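# Stow earphones in chest drawer and close it

## Task

Place the coiled earphones inside the small chest's open drawer, then push that drawer closed; the chest must still be standing upright at the end.

## Robot and tools

Robot: two Franka FR3 seven-joint arms, left_arm and right_arm, each carrying a Robotiq 140 two-finger gripper and a wrist camera. The fingers can fold at a hinge: grip with the outer quarter of the pads (near the tips) for a firm hold. Parts held deeper toward the palm may be pulled in, held loosely or released. A fingertip pushed into a surface folds easily unless the fingers are fully shut, so a descent can overshoot quietly and spoil the next grip.

Frames: the scene frame has its origin at table-top height midway between the two nominal bases, +z up, +x out over the table, and left_arm on the +y side (not the image side). Real bases: left_arm at (-0.026, +0.384, +0.017) m, quat_wxyz (+1.000, 0, 0, +0.009); right_arm at (-0.059, -0.449, +0.017) m, quat_wxyz (+1.000, 0, 0, -0.029). Hand positions, orientations, targets and offsets for an arm all use that arm's own base frame; fixed cameras and the table use the scene frame. Rotations turn about the Hand target's position. The gripper's fingers point along its +z, and they open and close along its y. end_effector_position is the point between the closed pads; fingertips extend about 33 mm past it at gaps up to 40 mm, only 9 mm when wide open. Printed poses may be off by a few centimetres.

execute_actions(actions, cameras): actions is a list of actions; each action is a table of up to 15 rows (one per 1/30 s step, 0.5 s total), and a shorter table repeats its last row. Each row is one list of 18 numbers, all in [-1, 1], covering both arms: left dx, dy, dz, rx, ry, rz, left gripper position, force_limit, speed, then the same nine for the right arm. The six pose numbers are an offset from that arm's Hand target as it was when the action began, not from the previous row; so sending the same offset again moves further. Scale: 1.0 equals 0.6 m or 180 degrees; rx, ry, rz form a single rotation vector. Sending six zeros re-requests the current Hand target. Images return only if actions is empty or cameras lists names (cam_high, cam_left_wrist, cam_right_wrist, or "all"); a wrong name voids the call.

Gripper numbers are absolute commands, not offsets. position: +1 is 140 mm open, about -0.8 brings the pads together, -1 closes until blocked. force_limit: pad force after a slow close, roughly 14 N at -1, 40 N at 0, 58 N at +1. speed: about 30 mm/s at -1, 140 at 0, 250 at +1; faster closes squeeze much harder. Both start at +1. Always resend the gripper values you want, since 0 is itself a command. A grip is confirmed when object_status reads 2. Status codes: 0 moving, 1 blocked while opening, 2 blocked while closing, 3 reached target or pads met. position_measured is in counts: 3 open, about 75 at 100 mm, 139 at 60 mm, 200 at 20 mm, 230 pads touching. To grip harder, raise force_limit and nudge position (for example -1 to -0.98); to soften, open and reclose slowly.

move(target, speed, blend, blocking, cameras): target is one 18-number row or a list of up to 15 rows, every row an offset from the same starting Hand targets, same layout and scale as above. speed is the path top speed in m/s (0.002 to 2, default 0.25), one value or one per target. blend is a corner radius in metres (default 0, stop at each target). Paths are straight, end together, last at least 0.5 s and at most 10 s, and do not avoid obstacles or the other arm. Result adds a move: line giving the outcome (done, off_target, moving, held, fault) and limits (paced = pose clipped, held = steps withheld).

wait(seconds 0 to 10) lets time pass; stop() brakes a running move. zoom_image(camera, region [x0, y0, x1, y1] in pixels, at most 504 each way) enlarges the latest image. clear_fault(arm) clears a reported torque or force fault. read_manual gives licence texts. finished_scene(scene) ends the scene for good.

Controller: each step clips the command to within 70 mm and 16 degrees of the measured pose, so large offsets arrive over several actions. Hand target is the last clipped command; the gripper may rest short of it, and the next command (even zeros) asks again. To end a push, command the target back behind the gripper.

Results also give joint torques, external torque estimates, flange force along gripper x y z (includes held weight and error), a Wrist depth block of 7x7 distances in mm per wrist camera ("-" means no reading), and end-effector positions at some steps. Cameras: all three are 896x504.

Avoid: any object leaving the table; dropping or flinging parts; slamming the drawer or hitting the chest or fixed stand; tipping the chest; gripping hard on a part still resting on something; letting the grippers or arms press or close on each other. Faults stop an arm until clear_fault: contact torque of 85 N m on the four big joints or 11 N m on the three wrist joints, 85 N net outside force (held weight included), joint range overrun, or joints exceeding speed limits. Holding loads, reaching far out or pushing at unreachable poses heats motors; a MOTOR HOT warning may precede a 30 to 60 s over-temperature brake. Large gripper turns can swing the elbow. Keep motions smooth and brief.

Each tool is called after "Request:" as a command line: name --argument value for each argument, lists and objects as JSON in quotes; but a table of rows of numbers goes row by row, as --pt "numbers of a row", without its own name.

## Session

Request:
execute_actions --actions '[]'

Scene clock: 0.00 s.
left_arm: end_effector_position=(+0.4274, -0.2475, +0.1376) position_measured=3 object_status=3 end_effector_quat_wxyz=(-0.050, +0.219, +0.922, -0.314) | right_arm: end_effector_position=(+0.5438, +0.0718, +0.1622) position_measured=3 object_status=3 end_effector_quat_wxyz=(-0.026, +0.731, -0.671, +0.122)
Joint positions: left_arm=[-0.414 0.064 0.219 -2.309 -0.761 2.078 2.325] | right_arm=[0.131 -0.061 0.062 -2.365 -0.262 2.475 0.299]
Joint velocities: within noise
Joint torques (N m): no reading
External joint torques (N m): no reading
Flange force (N): no reading
Wrist depth (mm): cam_left_wrist=[594 476 371 304 258 223 196 / 749 531 400 325 272 235 204 / 820 594 439 349 289 245 214 / 968 118 471 373 308 137 217 / - 109 507 408 327 137 96 / - 217 256 373 352 295 101 / - 222 253 339 384 310 -] | cam_right_wrist=[347 331 314 300 287 274 263 / 359 342 324 310 296 282 270 / 374 355 335 319 303 290 278 / 386 124 347 329 314 138 283 / - 114 360 341 322 138 101 / - 391 373 351 334 320 96 / - 408 374 364 345 330 -]
Hand target: left_arm +0.4274, -0.2475, +0.1376; -0.050, +0.219, +0.922, -0.314 | right_arm +0.5438, +0.0718, +0.1622; -0.026, +0.731, -0.671, +0.122
Tool commands: left_gripper/position=+1.0 left_gripper/force_limit=+1.0 left_gripper/speed=+1.0 right_gripper/position=+1.0 right_gripper/force_limit=+1.0 right_gripper/speed=+1.0

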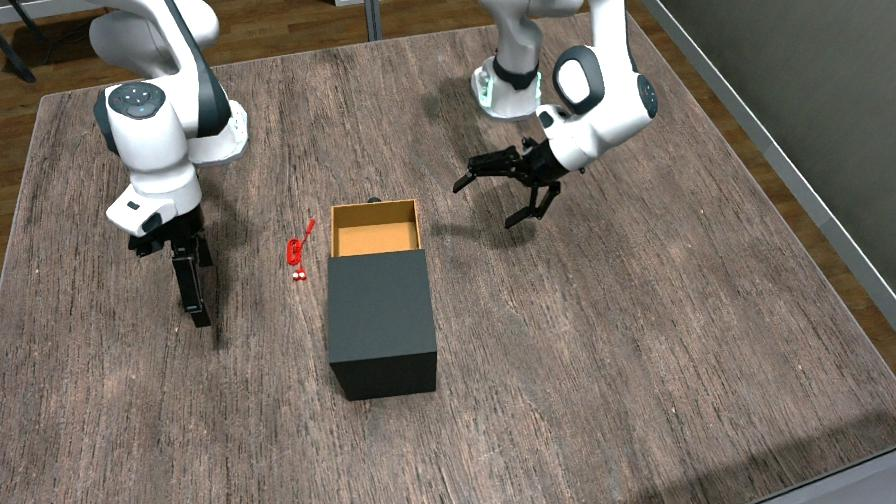

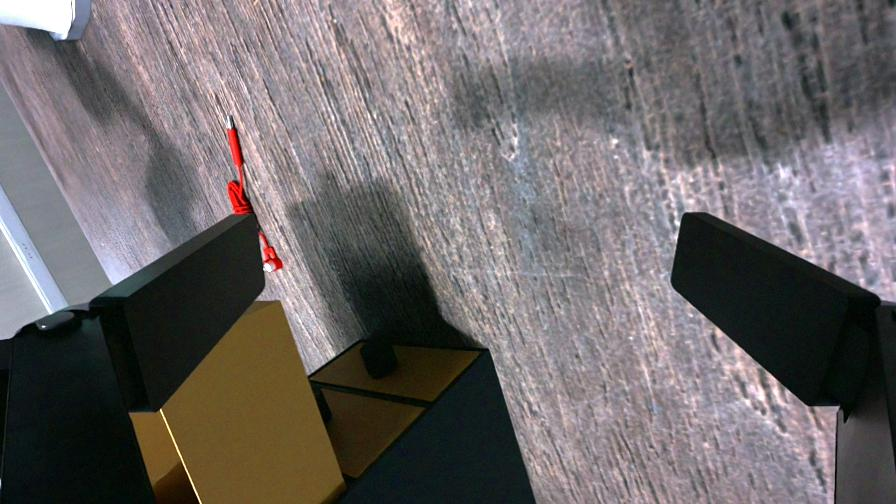

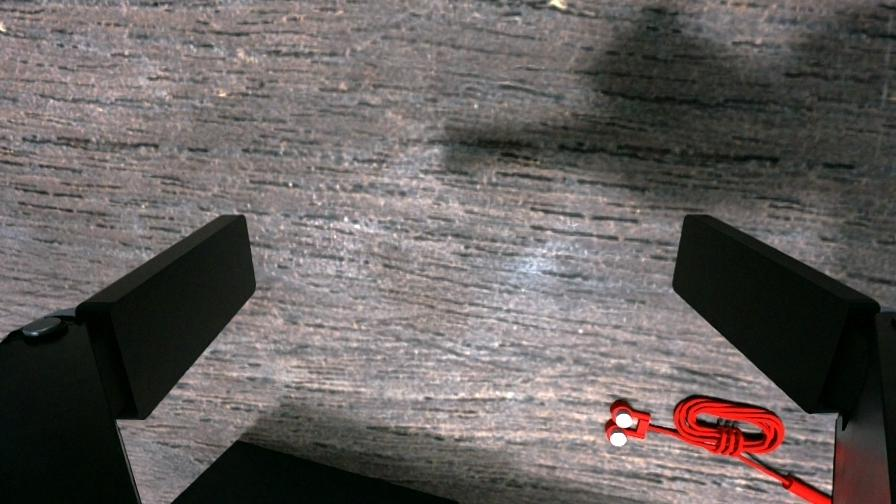

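Request:
zoom_image --camera "cam_high" --region '[270, 180, 470, 420]'

Request:
zoom_image --camera "cam_left_wrist" --region '[100, 90, 540, 504]'

Request:
zoom_image --camera "cam_right_wrist" --region '[560, 340, 896, 504]'

Scaled by 2.100 from the camera's 896x504 image, which has a finer 1280x720 frame.

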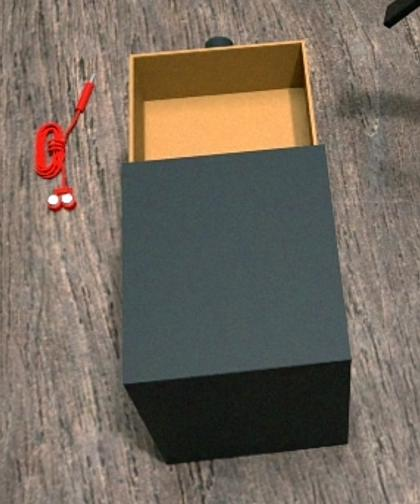

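Scaled by 1.145 from the camera's 896x504 image, which has a finer 1280x720 frame.

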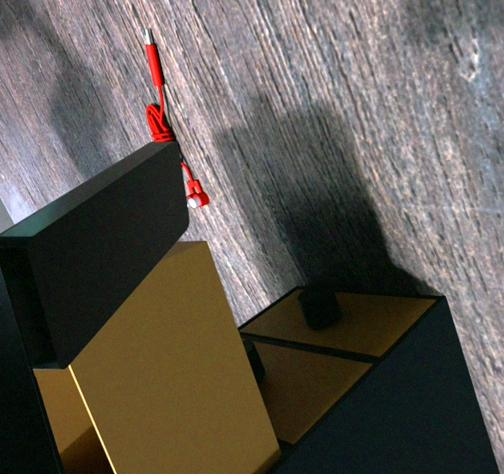

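Scaled by 1.500 from the camera's 896x504 image, which has a finer 1280x720 frame.

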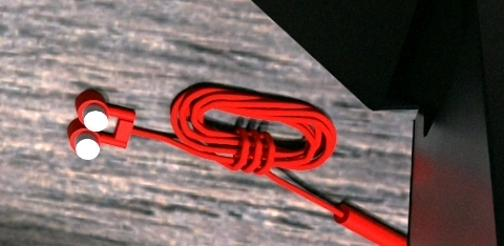

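Request:
move --target '[0,0,0,0,0,0,1,1,1, -0.2713,0.2137,0.02,0.0875,0.0186,-0.524,0.2,-0.6,-0.5]' --speed 0.4 --cameras '["all"]'

Scene clock: 11.57 s.
left_arm: end_effector_position=(+0.4274, -0.2475, +0.1376) position_measured=3 object_status=3 end_effector_quat_wxyz=(-0.050, +0.219, +0.922, -0.314) | right_arm: end_effector_position=(+0.3811, +0.1996, +0.1733) position_measured=104 object_status=3 end_effector_quat_wxyz=(+0.000, -0.005, +1.000, +0.000)
Joint positions: left_arm=[-0.414 0.064 0.219 -2.309 -0.761 2.078 2.325] | right_arm=[-0.032 -0.337 0.503 -2.515 0.2 2.208 1.888]
Joint velocities: left_arm=[within noise] | right_arm=[-0.002 0.002 -0.001 -0.001 0.001 0 0.005]
Joint torques (N m): left_arm=[0.59 -28.7 0.22 20.93 0.04 1.09 -0.03] | right_arm=[-0.19 -17.06 -4.07 24.58 1.22 2.14 0.11]
External joint torques (N m): left_arm=[0.59 1.24 -0.18 0.38 0.05 0.09 0.03] | right_arm=[-0.19 -1.18 0.51 1.74 0.54 -0.29 0.11]
Flange force (N): left_arm=[-4.2 2.9 1.0] | right_arm=[-0.2 1.6 -4.9]
Wrist depth (mm): cam_left_wrist=[613 473 370 302 259 223 196 / 758 525 399 325 272 234 204 / 815 593 439 348 287 246 213 / 866 118 473 375 307 137 218 / - 110 490 409 329 137 96 / - 217 255 365 352 295 - / - 221 253 339 383 311 -] | cam_right_wrist=[291 292 295 296 297 299 299 / 306 308 309 311 311 314 315 / 323 325 325 328 330 331 333 / 342 339 149 346 150 345 352 / - 88 357 368 364 94 88 / - - 389 389 387 - - / - - 414 417 412 - -]
Hand target: left_arm +0.4274, -0.2475, +0.1376; -0.050, +0.219, +0.922, -0.314 | right_arm +0.3810, +0.2000, +0.1742; +0.000, -0.001, +1.000, +0.001
Off the commanded pose: left_arm 0.000 m, 0 deg | right_arm 0.001 m, 0 deg.
move: done; limits=paced

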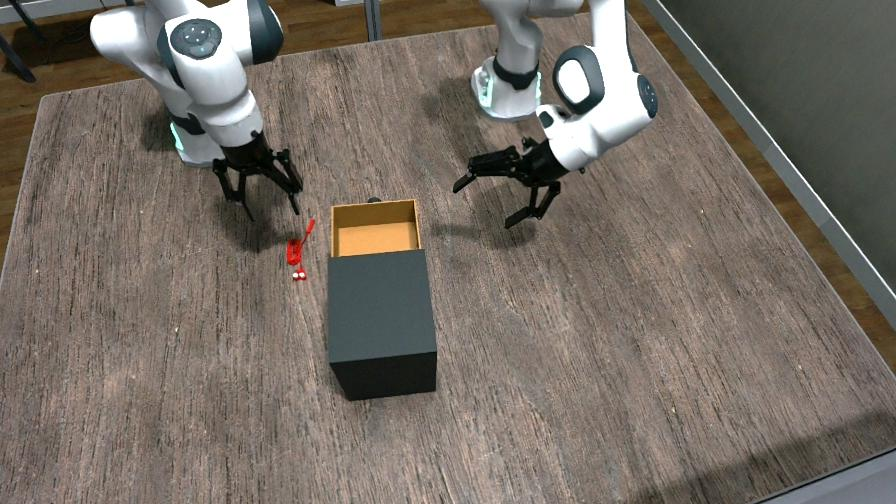

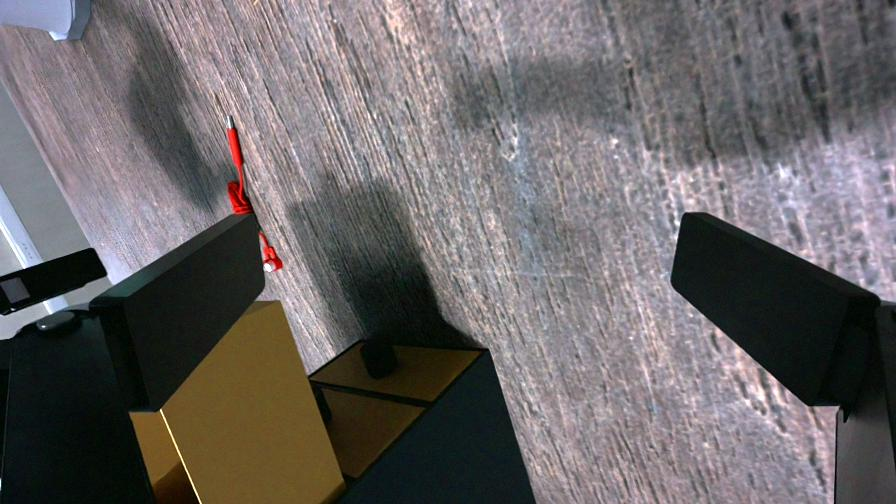

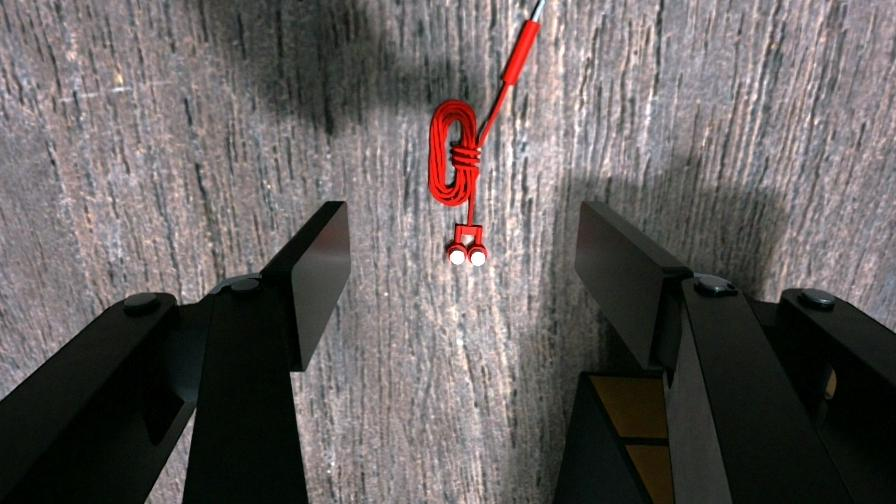

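Request:
move --target '[0,0,0,0,0,0,1,1,1, -0.006,-0.002,-0.22,0,0,0,-0.13,-0.6,-0.5]' --speed 0.25 --cameras '["cam_right_wrist"]'

Scene clock: 16.40 s.
left_arm: end_effector_position=(+0.4274, -0.2475, +0.1376) position_measured=3 object_status=3 end_effector_quat_wxyz=(-0.050, +0.219, +0.922, -0.314) | right_arm: end_effector_position=(+0.3765, +0.1982, +0.0422) position_measured=145 object_status=3 end_effector_quat_wxyz=(-0.001, -0.004, +1.000, +0.000)
Joint positions: left_arm=[-0.414 0.064 0.219 -2.309 -0.761 2.078 2.325] | right_arm=[-0.082 -0.034 0.572 -2.643 0.039 2.613 2.019]
Joint velocities: left_arm=[within noise] | right_arm=[-0.001 0 -0.001 0 0 0.001 0.007]
Joint torques (N m): left_arm=[0.61 -28.66 0.34 20.89 0.04 1.1 -0.06] | right_arm=[0.18 -20.38 -0.24 19.82 0.3 2.74 0.24]
External joint torques (N m): left_arm=[0.65 1.2 -0.04 0.36 0.05 0.12 0] | right_arm=[0.17 0.08 0.24 1.58 -0.13 0.33 0.24]
Flange force (N): left_arm=[-4.0 2.9 0.8] | right_arm=[-4.8 3.6 1.7]
Wrist depth (mm): cam_left_wrist=[596 479 373 304 260 222 195 / 751 523 403 323 271 234 204 / 826 591 440 348 288 246 214 / 386 118 485 375 307 137 218 / - 109 509 398 328 137 96 / - 212 421 373 352 295 - / - 221 259 337 381 311 -] | cam_right_wrist=[173 173 175 175 176 177 177 / 181 182 183 184 185 186 186 / 191 192 193 193 195 196 197 / 202 203 139 201 172 206 208 / 211 78 94 215 125 91 216 / - 78 - 230 231 - 72 / - - - 245 - - -]
Hand target: left_arm +0.4274, -0.2475, +0.1376; -0.050, +0.219, +0.922, -0.314 | right_arm +0.3774, +0.1988, +0.0422; +0.000, -0.001, +1.000, +0.001
Off the commanded pose: left_arm 0.000 m, 0 deg | right_arm 0.001 m, 0 deg.
move: done
Images, in order (width x height): cam_right_wrist 896x504.

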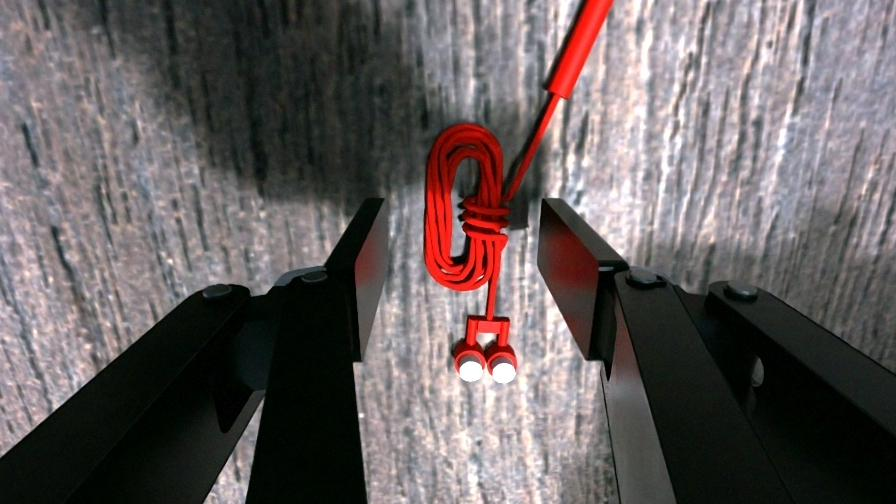

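Request:
move --pt "0 0 0 0 0 0 1 1 1 0 0 -0.0412 0 0 0 -0.13 -0.6 -0.5" --pt "0 0 0 0 0 0 1 1 1 0 0 -0.0412 0 0 0 -1 -0.6 -1" --speed 0.1 --cameras '["cam_right_wrist"]'

Scene clock: 20.47 s.
left_arm: end_effector_position=(+0.4274, -0.2475, +0.1376) position_measured=3 object_status=3 end_effector_quat_wxyz=(-0.050, +0.219, +0.922, -0.314) | right_arm: end_effector_position=(+0.3771, +0.1984, +0.0178) position_measured=213 object_status=0 end_effector_quat_wxyz=(+0.000, -0.003, +1.000, +0.000)
Joint positions: left_arm=[-0.414 0.064 0.219 -2.309 -0.761 2.078 2.325] | right_arm=[-0.087 0.05 0.561 -2.645 -0.058 2.686 2.091]
Joint torques (N m): left_arm=[0.65 -28.68 0.34 20.93 0.05 1.1 -0.05] | right_arm=[0.67 -21.22 1 17.85 0.3 2.74 0.18]
External joint torques (N m): left_arm=[0.79 1.19 0.07 0.4 0.06 0.12 0.01] | right_arm=[0.68 0.8 0.29 0.81 -0.08 0.32 0.18]
Flange force (N): left_arm=[-4.1 3.2 0.6] | right_arm=[-3.7 3.8 4.4]
Wrist depth (mm): cam_left_wrist=[597 474 369 303 260 221 195 / 760 529 401 323 271 233 204 / 860 596 442 348 287 245 214 / 391 118 472 375 307 137 217 / - 109 508 407 328 137 96 / - 218 256 373 352 296 - / - 227 254 337 383 311 -] | cam_right_wrist=[150 151 152 153 153 154 156 / 158 159 160 160 161 162 162 / 166 167 168 165 170 170 171 / 176 177 176 123 177 180 181 / 186 185 - 94 94 187 193 / 195 - - - 67 - 202 / - - - - - 72 -]
Hand target: left_arm +0.4274, -0.2475, +0.1376; -0.050, +0.219, +0.922, -0.314 | right_arm +0.3774, +0.1988, +0.0175; +0.000, -0.001, +1.000, +0.001
Off the commanded pose: left_arm 0.000 m, 0 deg | right_arm 0.001 m, 0 deg.
move: done
Images, in order (width x height): cam_right_wrist 896x504.

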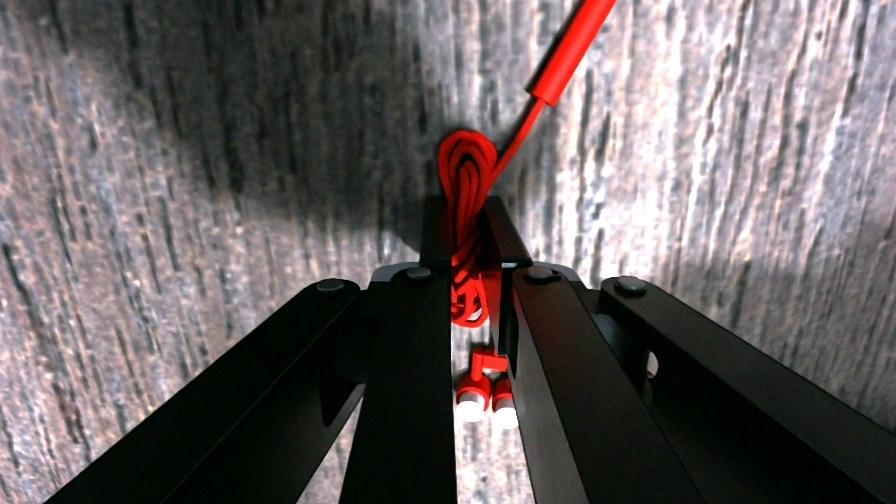

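Request:
wait --seconds 0.5

Scene clock: 21.07 s.
left_arm: end_effector_position=(+0.4274, -0.2475, +0.1376) position_measured=3 object_status=3 end_effector_quat_wxyz=(-0.050, +0.219, +0.922, -0.314) | right_arm: end_effector_position=(+0.3771, +0.1984, +0.0178) position_measured=213 object_status=2 end_effector_quat_wxyz=(+0.000, -0.003, +1.000, +0.000)
Joint positions: left_arm=[-0.414 0.064 0.219 -2.309 -0.761 2.078 2.325] | right_arm=[-0.087 0.05 0.561 -2.645 -0.058 2.686 2.091]
Joint torques (N m): left_arm=[0.62 -28.7 0.29 20.9 0.04 1.09 -0.03] | right_arm=[0.64 -21.22 0.99 17.9 0.27 2.74 0.21]
External joint torques (N m): left_arm=[0.6 1.27 -0.14 0.32 0.04 0.09 0.03] | right_arm=[0.67 0.84 0.29 0.82 -0.11 0.31 0.21]
Flange force (N): left_arm=[-4.1 3.0 1.0] | right_arm=[-4.0 4.0 4.8]
Wrist depth (mm): cam_left_wrist=[634 471 370 303 259 223 196 / 753 528 399 324 271 234 205 / 818 597 438 348 287 246 215 / 391 118 474 377 308 137 217 / - 109 506 408 327 137 96 / - 217 256 374 353 295 - / - 221 253 321 380 312 -] | cam_right_wrist=[150 151 152 152 153 154 156 / 158 159 160 160 161 162 162 / 167 167 168 165 170 171 171 / 176 177 176 123 177 180 181 / 186 185 - 94 94 187 192 / 196 - - - 67 - 202 / - - - - - 72 -]
Hand target: left_arm +0.4274, -0.2475, +0.1376; -0.050, +0.219, +0.922, -0.314 | right_arm +0.3774, +0.1988, +0.0175; +0.000, -0.001, +1.000, +0.001
Tool commands: left_gripper/position=+1.0 left_gripper/force_limit=+1.0 left_gripper/speed=+1.0 right_gripper/position=-1.0 right_gripper/force_limit=-0.6 right_gripper/speed=-1.0
Off the commanded pose: left_arm 0.000 m, 0 deg | right_arm 0.001 m, 0 deg.
wait: 0.50 s; at rest by 0.07 s

Request:
move --pt "0 0 0 0 0 0 1 1 1 0 0 0.2 0 0 0 -1 -0.6 -1" --pt "0 0 0 0 0 0 1 1 1 0.12 0.22 0.571 0 0 0 -1 -0.6 -1" --speed '[0.15,0.25]' --blend '[0.05,0]' --cameras '["all"]'

Scene clock: 25.33 s.
left_arm: end_effector_position=(+0.4274, -0.2475, +0.1376) position_measured=3 object_status=3 end_effector_quat_wxyz=(-0.050, +0.219, +0.922, -0.314) | right_arm: end_effector_position=(+0.4501, +0.3304, +0.3602) position_measured=216 object_status=2 end_effector_quat_wxyz=(+0.001, -0.003, +1.000, +0.002)
Joint positions: left_arm=[-0.414 0.064 0.219 -2.309 -0.761 2.078 2.325] | right_arm=[-0.016 -0.02 0.642 -1.726 0.014 1.714 2.188]
Joint velocities: left_arm=[within noise] | right_arm=[-0.001 0 0.002 -0.001 -0.002 0 0.005]
Joint torques (N m): left_arm=[0.64 -28.64 0.3 20.96 0.06 1.1 -0.07] | right_arm=[0.89 -24.63 0.22 26.26 0.76 2.15 0.18]
External joint torques (N m): left_arm=[0.69 1.2 -0.06 0.44 0.06 0.11 -0.01] | right_arm=[0.96 -0.09 0.68 1.83 -0.11 -0.29 0.18]
Flange force (N): left_arm=[-4.3 3.0 0.7] | right_arm=[-5.9 6.5 -6.0]
Wrist depth (mm): cam_left_wrist=[597 473 370 302 259 222 196 / 746 528 401 325 272 233 204 / 834 600 440 349 288 245 215 / 921 118 485 376 307 137 218 / - 109 504 410 329 137 96 / - 218 257 375 353 297 - / - 221 253 338 382 312 -] | cam_right_wrist=[460 462 466 466 467 470 472 / 482 485 488 490 487 496 489 / 509 510 516 159 356 512 524 / 536 541 538 123 371 548 555 / 572 563 - 88 94 579 594 / 601 - - - 70 - 618 / - - - - - 71 -]
Hand target: left_arm +0.4274, -0.2475, +0.1376; -0.050, +0.219, +0.922, -0.314 | right_arm +0.4494, +0.3308, +0.3601; +0.000, -0.001, +1.000, +0.001
Off the commanded pose: left_arm 0.000 m, 0 deg | right_arm 0.001 m, 0 deg.
move: done

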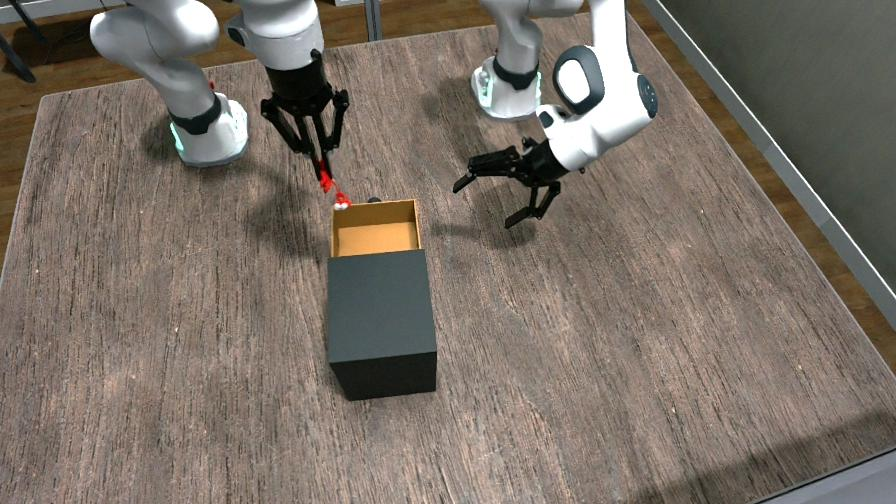

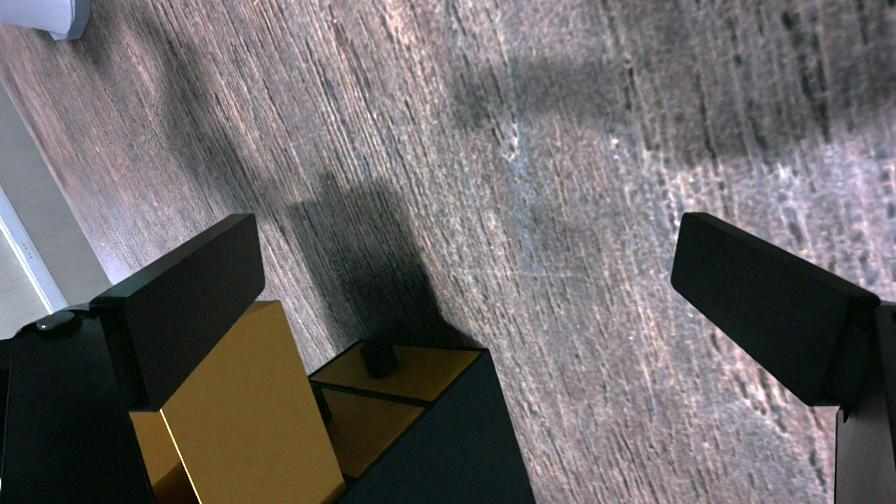

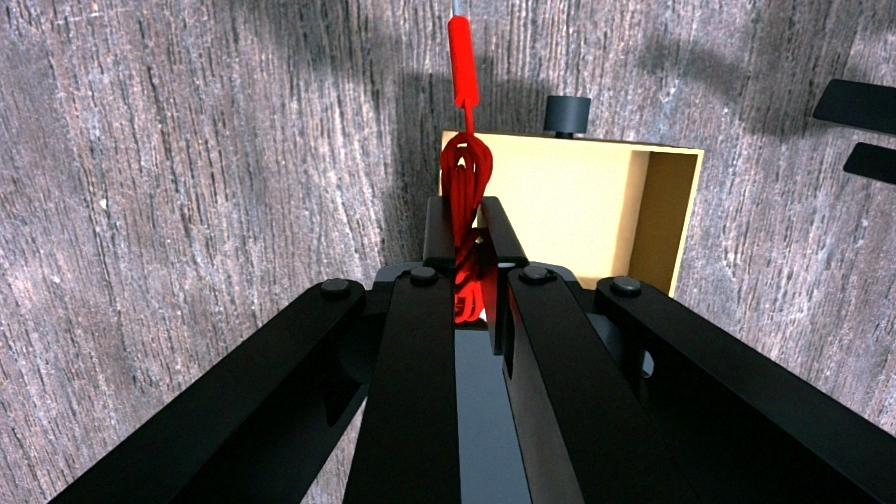

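Request:
zoom_image --camera "cam_high" --region '[250, 80, 450, 260]'

Request:
zoom_image --camera "cam_right_wrist" --region '[380, 0, 740, 350]'

Scaled by 2.520 from the camera's 896x504 image, which has a finer 1280x720 frame.

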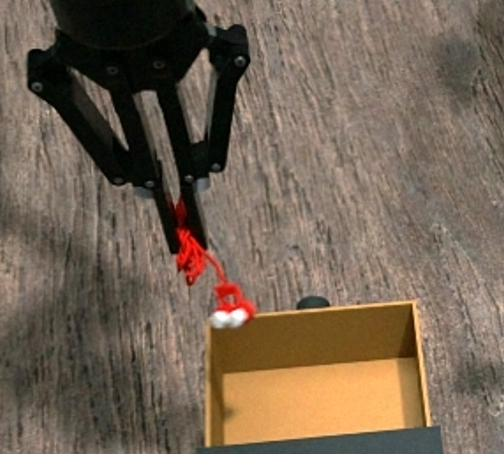

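Scaled by 1.400 from the camera's 896x504 image, which has a finer 1280x720 frame.

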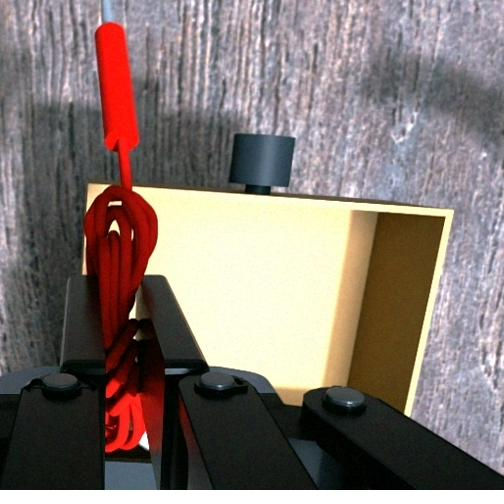

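Request:
move --target '[0,0,0,0,0,0,1,1,1, 0.0627,0.1237,-0.05,0,0,0.3222,-1,-0.6,-1]' --speed 0.3 --cameras '["all"]'

Scene clock: 33.97 s.
left_arm: end_effector_position=(+0.4274, -0.2475, +0.1376) position_measured=3 object_status=3 end_effector_quat_wxyz=(-0.050, +0.219, +0.922, -0.314) | right_arm: end_effector_position=(+0.4867, +0.4058, +0.3302) position_measured=216 object_status=2 end_effector_quat_wxyz=(+0.001, -0.482, +0.876, +0.001)
Joint positions: left_arm=[-0.414 0.064 0.219 -2.309 -0.761 2.078 2.325] | right_arm=[0.01 0.32 0.825 -1.474 -0.233 1.694 1.401]
Joint velocities: left_arm=[within noise] | right_arm=[0 0 -0.001 0.002 0.001 -0.001 -0.005]
Joint torques (N m): left_arm=[0.66 -28.68 0.35 20.86 0.05 1.08 -0.04] | right_arm=[-0.14 -32.9 7.9 25.33 0.67 2.18 -0.2]
External joint torques (N m): left_arm=[0.63 1.34 -0.1 0.22 0.05 0.07 0.02] | right_arm=[-0.12 -0.08 0.57 1.59 -0.13 -0.27 -0.2]
Flange force (N): left_arm=[-3.9 3.1 1.1] | right_arm=[-7.2 -2.5 -5.3]
Wrist depth (mm): cam_left_wrist=[591 474 370 303 258 222 196 / 744 528 400 323 272 234 205 / 854 596 438 348 288 246 214 / 964 118 481 375 306 137 218 / - 109 505 404 329 137 96 / - 217 257 376 353 294 - / - 221 261 334 381 310 -] | cam_right_wrist=[430 434 431 292 438 441 443 / 452 447 303 304 452 466 466 / 470 240 310 159 481 491 496 / 251 251 255 123 326 520 525 / 267 - - 88 94 538 559 / - - - - 70 - 586 / - - - - - 71 -]
Hand target: left_arm +0.4274, -0.2475, +0.1376; -0.050, +0.219, +0.922, -0.314 | right_arm +0.4871, +0.4050, +0.3301; +0.000, -0.486, +0.874, +0.001
Off the commanded pose: left_arm 0.000 m, 0 deg | right_arm 0.001 m, 0 deg.
move: done

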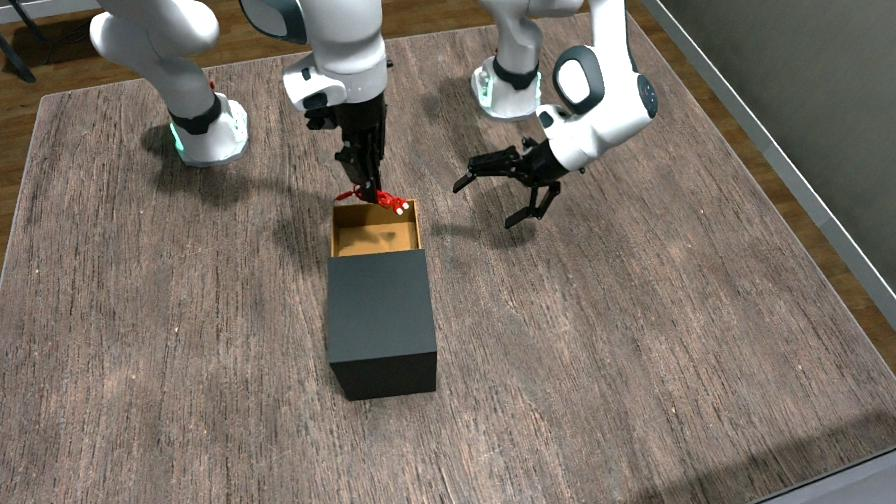

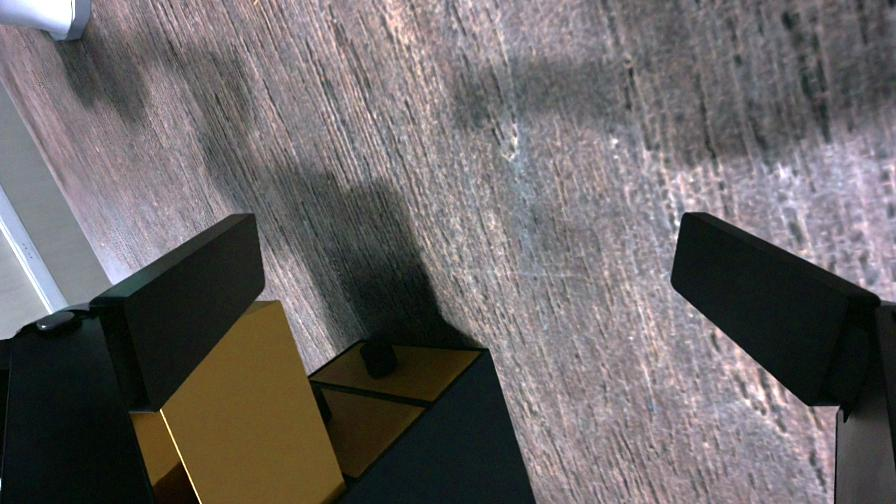

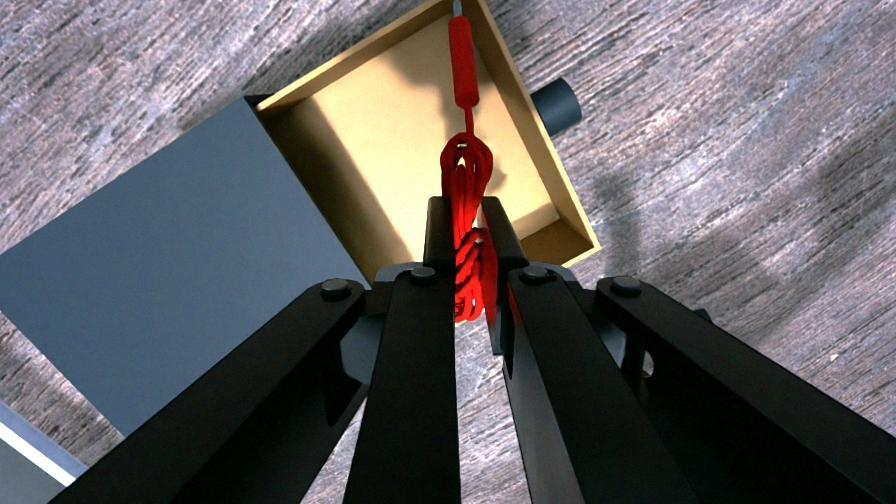

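Request:
move --target '[0,0,0,0,0,0,1,1,1, 0.0133,0.0117,-0.17,0,0,0,-1,-0.6,-1]' --speed 0.15 --cameras '["cam_high","cam_right_wrist"]'

Scene clock: 38.63 s.
left_arm: end_effector_position=(+0.4274, -0.2475, +0.1376) position_measured=3 object_status=3 end_effector_quat_wxyz=(-0.050, +0.219, +0.922, -0.314) | right_arm: end_effector_position=(+0.4938, +0.4115, +0.2272) position_measured=216 object_status=2 end_effector_quat_wxyz=(-0.003, -0.488, +0.873, +0.001)
Joint positions: left_arm=[-0.414 0.064 0.219 -2.309 -0.761 2.078 2.325] | right_arm=[0.017 0.388 0.794 -1.656 -0.287 1.917 1.424]
Joint velocities: left_arm=[within noise] | right_arm=[0 0 0 0 -0.001 0.004 0.005]
Joint torques (N m): left_arm=[0.62 -28.67 0.29 20.9 0.04 1.09 -0.04] | right_arm=[0.99 -35.52 8.82 24.84 0.63 2.79 0.28]
External joint torques (N m): left_arm=[0.77 1.32 0.02 0.31 0.05 0.11 0.02] | right_arm=[0.94 -0.61 -0.15 1.32 -0.14 0.36 0.28]
Flange force (N): left_arm=[-4.1 3.3 0.9] | right_arm=[-6.5 -0.6 -1.6]
Wrist depth (mm): cam_left_wrist=[597 474 370 303 259 222 195 / 749 529 402 326 271 234 205 / 863 587 441 348 287 246 214 / 932 118 485 377 307 137 218 / - 109 506 406 327 137 96 / - 217 258 371 354 296 - / - 228 253 336 384 310 -] | cam_right_wrist=[337 335 196 198 202 346 350 / 129 201 204 208 165 365 366 / 135 204 213 214 218 386 387 / 144 146 223 123 229 403 410 / 153 150 - 88 94 426 435 / 159 - - - 70 - 458 / - - - - - 71 -]
Hand target: left_arm +0.4274, -0.2475, +0.1376; -0.050, +0.219, +0.922, -0.314 | right_arm +0.4950, +0.4120, +0.2281; +0.000, -0.486, +0.874, +0.001
Off the commanded pose: left_arm 0.000 m, 0 deg | right_arm 0.002 m, 0 deg.
move: done
Images, in order (width x height): cam_high 896x504, cam_right_wrist 896x504.

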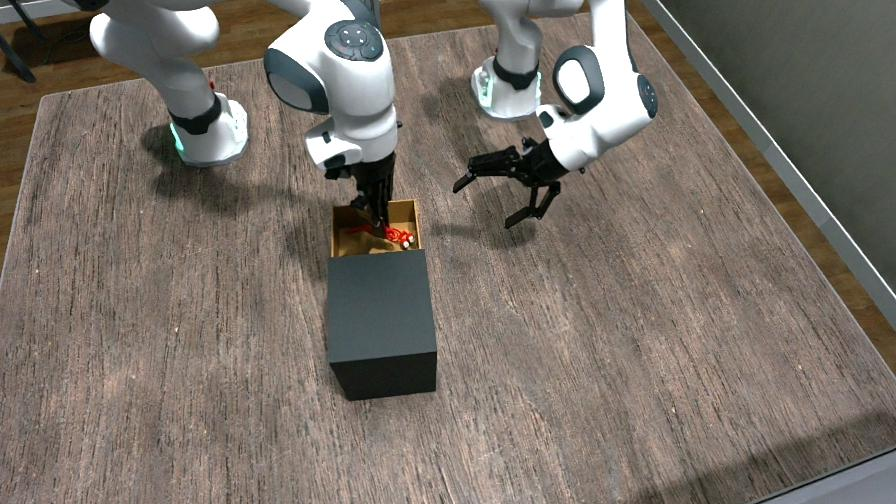

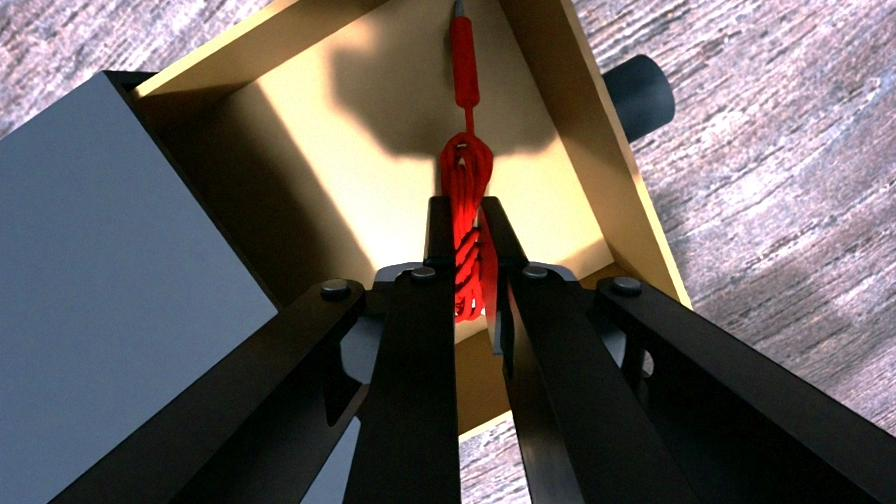

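Request:
move --pt "0 0 0 0 0 0 1 1 1 0 0 -0.0585 0 0 0 -1 -0.6 -1" --pt "0 0 0 0 0 0 1 1 1 0 0 -0.0585 0 0 0 -0.4 -0.6 -1" --speed 0.1 --cameras '["cam_high","cam_right_wrist"]'

Scene clock: 41.90 s.
left_arm: end_effector_position=(+0.4274, -0.2475, +0.1376) position_measured=3 object_status=3 end_effector_quat_wxyz=(-0.050, +0.219, +0.922, -0.314) | right_arm: end_effector_position=(+0.4944, +0.4117, +0.1929) position_measured=179 object_status=0 end_effector_quat_wxyz=(-0.001, -0.488, +0.873, +0.001)
Joint positions: left_arm=[-0.414 0.064 0.219 -2.309 -0.761 2.078 2.325] | right_arm=[0.025 0.415 0.776 -1.711 -0.311 1.994 1.441]
Joint torques (N m): left_arm=[0.59 -28.66 0.3 20.92 0.06 1.08 -0.05] | right_arm=[1 -36.1 9.2 24.03 0.75 2.74 0.19]
External joint torques (N m): left_arm=[0.59 1.33 -0.11 0.28 0.07 0.08 0.01] | right_arm=[0.99 -0.63 -0.18 0.87 0.01 0.3 0.19]
Flange force (N): left_arm=[-4.1 3.0 1.0] | right_arm=[-4.1 0.1 -0.8]
Wrist depth (mm): cam_left_wrist=[600 475 370 304 260 224 196 / 744 527 400 323 271 233 205 / 891 593 439 348 288 246 214 / 2360 118 486 374 308 137 217 / - 109 503 399 327 136 96 / - 217 256 375 350 295 - / - 227 253 339 382 311 -] | cam_right_wrist=[302 120 164 165 134 312 316 / - 169 173 174 174 130 333 / - 176 180 175 184 346 353 / - 183 186 182 147 161 371 / - 111 86 200 - 94 395 / - - - 201 - - - / - - - 166 - - -]
Hand target: left_arm +0.4274, -0.2475, +0.1376; -0.050, +0.219, +0.922, -0.314 | right_arm +0.4950, +0.4120, +0.1930; +0.000, -0.486, +0.874, +0.001
Off the commanded pose: left_arm 0.000 m, 0 deg | right_arm 0.001 m, 0 deg.
move: done
Images, in order (width x height): cam_high 896x504, cam_right_wrist 896x504.

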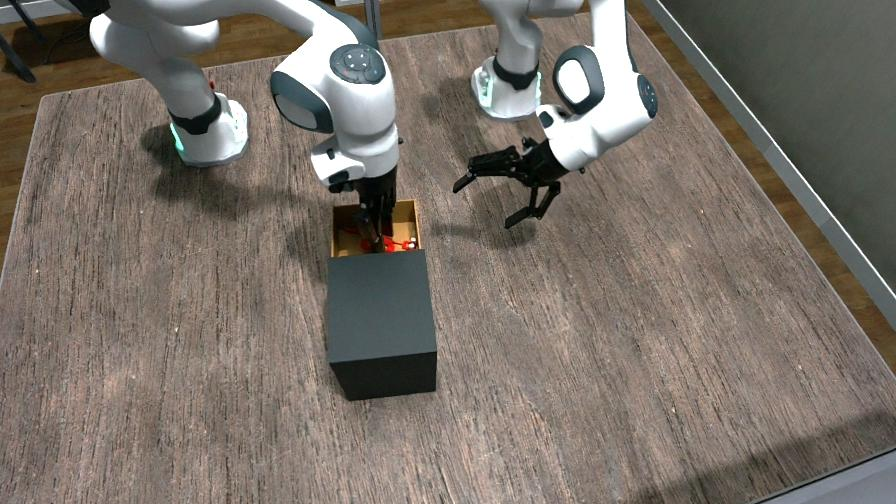

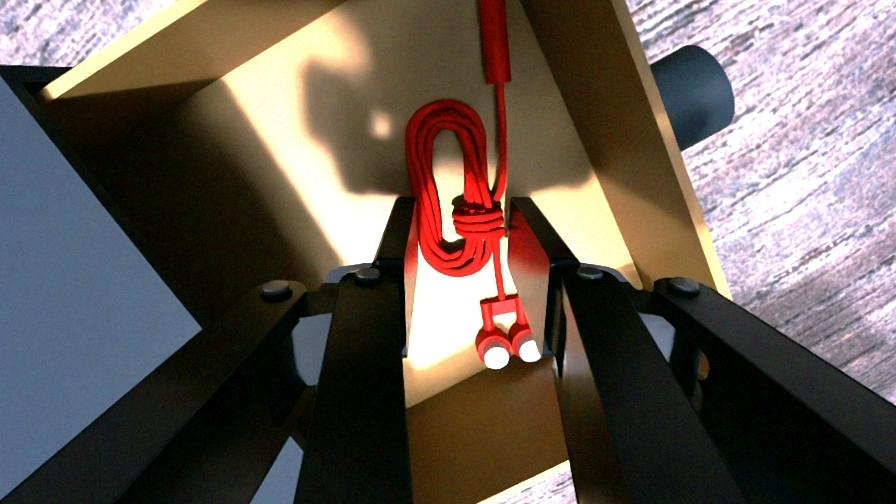

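Request:
move --pt "0 0 0 0 0 0 1 1 1 0 0 0.2 0 0 0 -0.4 -0.6 -1" --pt "0 0 0 0 0 0 1 1 1 -0.2333 -0.0083 0.2 0 0 -0.3422 -0.9 -0.6 0" --speed '[0.2,0.35]' --blend '[0.03,0]' --cameras '["cam_high","cam_right_wrist"]'

Scene clock: 48.13 s.
left_arm: end_effector_position=(+0.4274, -0.2475, +0.1376) position_measured=3 object_status=3 end_effector_quat_wxyz=(-0.050, +0.219, +0.922, -0.314) | right_arm: end_effector_position=(+0.3547, +0.4073, +0.3131) position_measured=233 object_status=3 end_effector_quat_wxyz=(+0.000, +0.028, +1.000, +0.001)
Joint positions: left_arm=[-0.414 0.064 0.219 -2.309 -0.761 2.078 2.325] | right_arm=[0.024 -0.106 0.794 -1.913 0.08 1.84 2.421]
Joint torques (N m): left_arm=[0.65 -28.67 0.27 20.87 0.05 1.09 -0.04] | right_arm=[0.29 -18.5 -2.13 26.38 0.75 2.35 0.25]
External joint torques (N m): left_arm=[0.67 1.28 -0.12 0.28 0.06 0.09 0.02] | right_arm=[0.33 -0.04 0.41 1.82 -0.12 -0.1 0.25]
Flange force (N): left_arm=[-4.0 3.0 1.0] | right_arm=[-3.9 6.8 -4.4]
Wrist depth (mm): cam_left_wrist=[600 474 370 304 260 223 196 / 751 527 401 324 271 233 204 / 829 587 438 346 286 246 215 / 987 118 483 376 306 137 218 / - 109 505 402 329 137 96 / - 216 256 374 353 294 - / - 222 253 338 385 310 -] | cam_right_wrist=[418 421 422 424 426 427 429 / 438 441 444 448 449 452 452 / 461 466 468 466 472 475 475 / 489 492 493 124 493 495 492 / 518 516 - 88 88 525 535 / 545 - - - 70 - 568 / - - - - - - -]
Hand target: left_arm +0.4274, -0.2475, +0.1376; -0.050, +0.219, +0.922, -0.314 | right_arm +0.3551, +0.4070, +0.3130; +0.000, +0.030, +1.000, +0.001
Off the commanded pose: left_arm 0.000 m, 0 deg | right_arm 0.000 m, 0 deg.
move: done
Images, in order (width x height): cam_high 896x504, cam_right_wrist 896x504.

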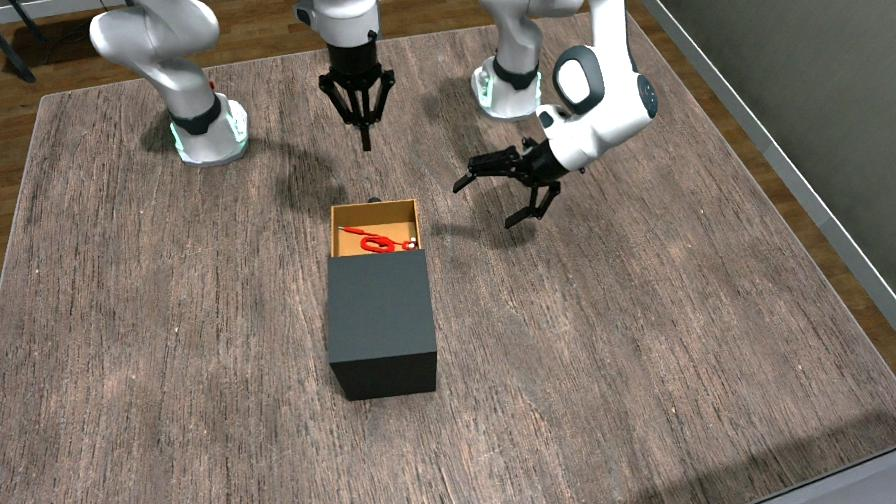

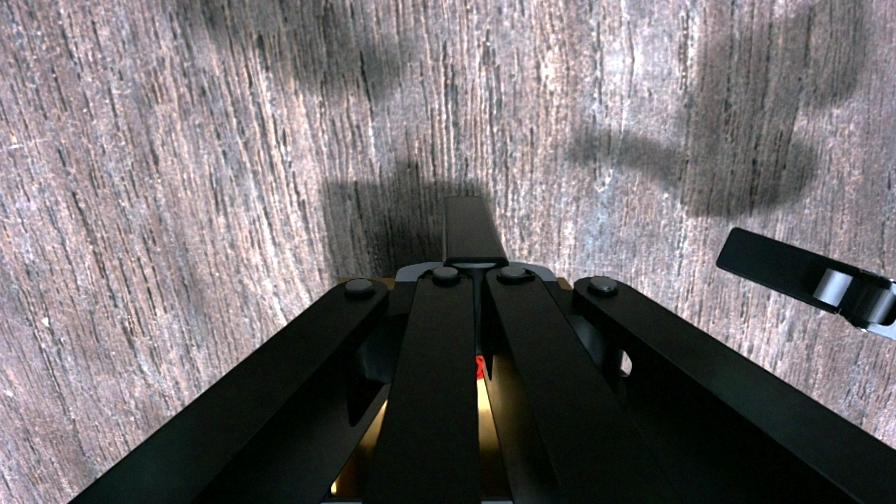

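Request:
move --pt "0 0 0 0 0 0 1 1 1 0 0 -0.1883 0 0 0 -0.9 -0.6 0" --pt "0 0 0 0 0 0 1 1 1 0.225 -0.0138 -0.1883 0 0 0 -0.9 -0.6 0" --speed '[0.2,0.08]' --blend '[0.015,0]' --cameras '["cam_high","cam_right_wrist"]'

Scene clock: 58.83 s.
left_arm: end_effector_position=(+0.4274, -0.2475, +0.1376) position_measured=3 object_status=3 end_effector_quat_wxyz=(-0.050, +0.219, +0.922, -0.314) | right_arm: end_effector_position=(+0.4905, +0.3990, +0.2004) position_measured=233 object_status=3 end_effector_quat_wxyz=(+0.001, +0.034, +0.999, +0.002)
Joint positions: left_arm=[-0.414 0.064 0.219 -2.309 -0.761 2.078 2.325] | right_arm=[0.045 0.341 0.717 -1.762 -0.244 2.015 2.478]
Joint velocities: left_arm=[within noise] | right_arm=[0.001 0.001 -0.001 0 -0.002 -0.004 0]
Joint torques (N m): left_arm=[0.66 -28.68 0.29 20.9 0.04 1.07 -0.04] | right_arm=[0.97 -34.44 7.65 25.13 0.64 2.19 -0.22]
External joint torques (N m): left_arm=[0.67 1.22 -0.11 0.35 0.05 0.08 0.02] | right_arm=[0.99 0.07 0.26 1.54 -0.18 -0.27 -0.22]
Flange force (N): left_arm=[-4.1 3.0 0.8] | right_arm=[-6.2 7.2 -2.6]
Wrist depth (mm): cam_left_wrist=[594 475 368 303 260 223 196 / 744 527 402 323 271 234 205 / 869 596 441 349 288 246 214 / 2232 118 483 377 306 137 218 / - 109 541 401 329 137 96 / - 280 657 375 351 295 - / - 276 269 339 382 311 -] | cam_right_wrist=[314 315 316 318 321 321 322 / 330 331 334 335 336 337 339 / 349 349 352 353 354 357 357 / 368 369 368 123 367 378 380 / 389 386 - 88 88 396 403 / 411 - - - 70 - 423 / - - - - - - -]
Hand target: left_arm +0.4274, -0.2475, +0.1376; -0.050, +0.219, +0.922, -0.314 | right_arm +0.4901, +0.3988, +0.2000; +0.000, +0.030, +1.000, +0.001
Off the commanded pose: left_arm 0.000 m, 0 deg | right_arm 0.001 m, 0 deg.
move: done
Images, in order (width x height): cam_high 896x504, cam_right_wrist 896x504.

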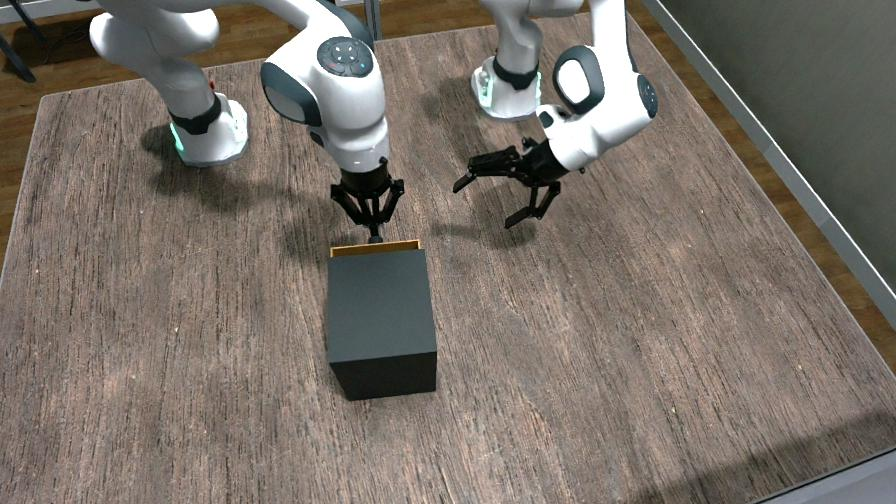

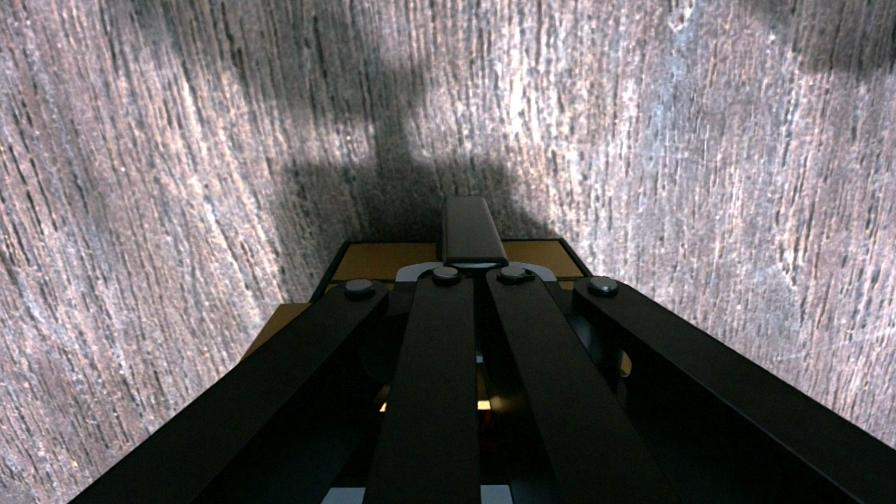

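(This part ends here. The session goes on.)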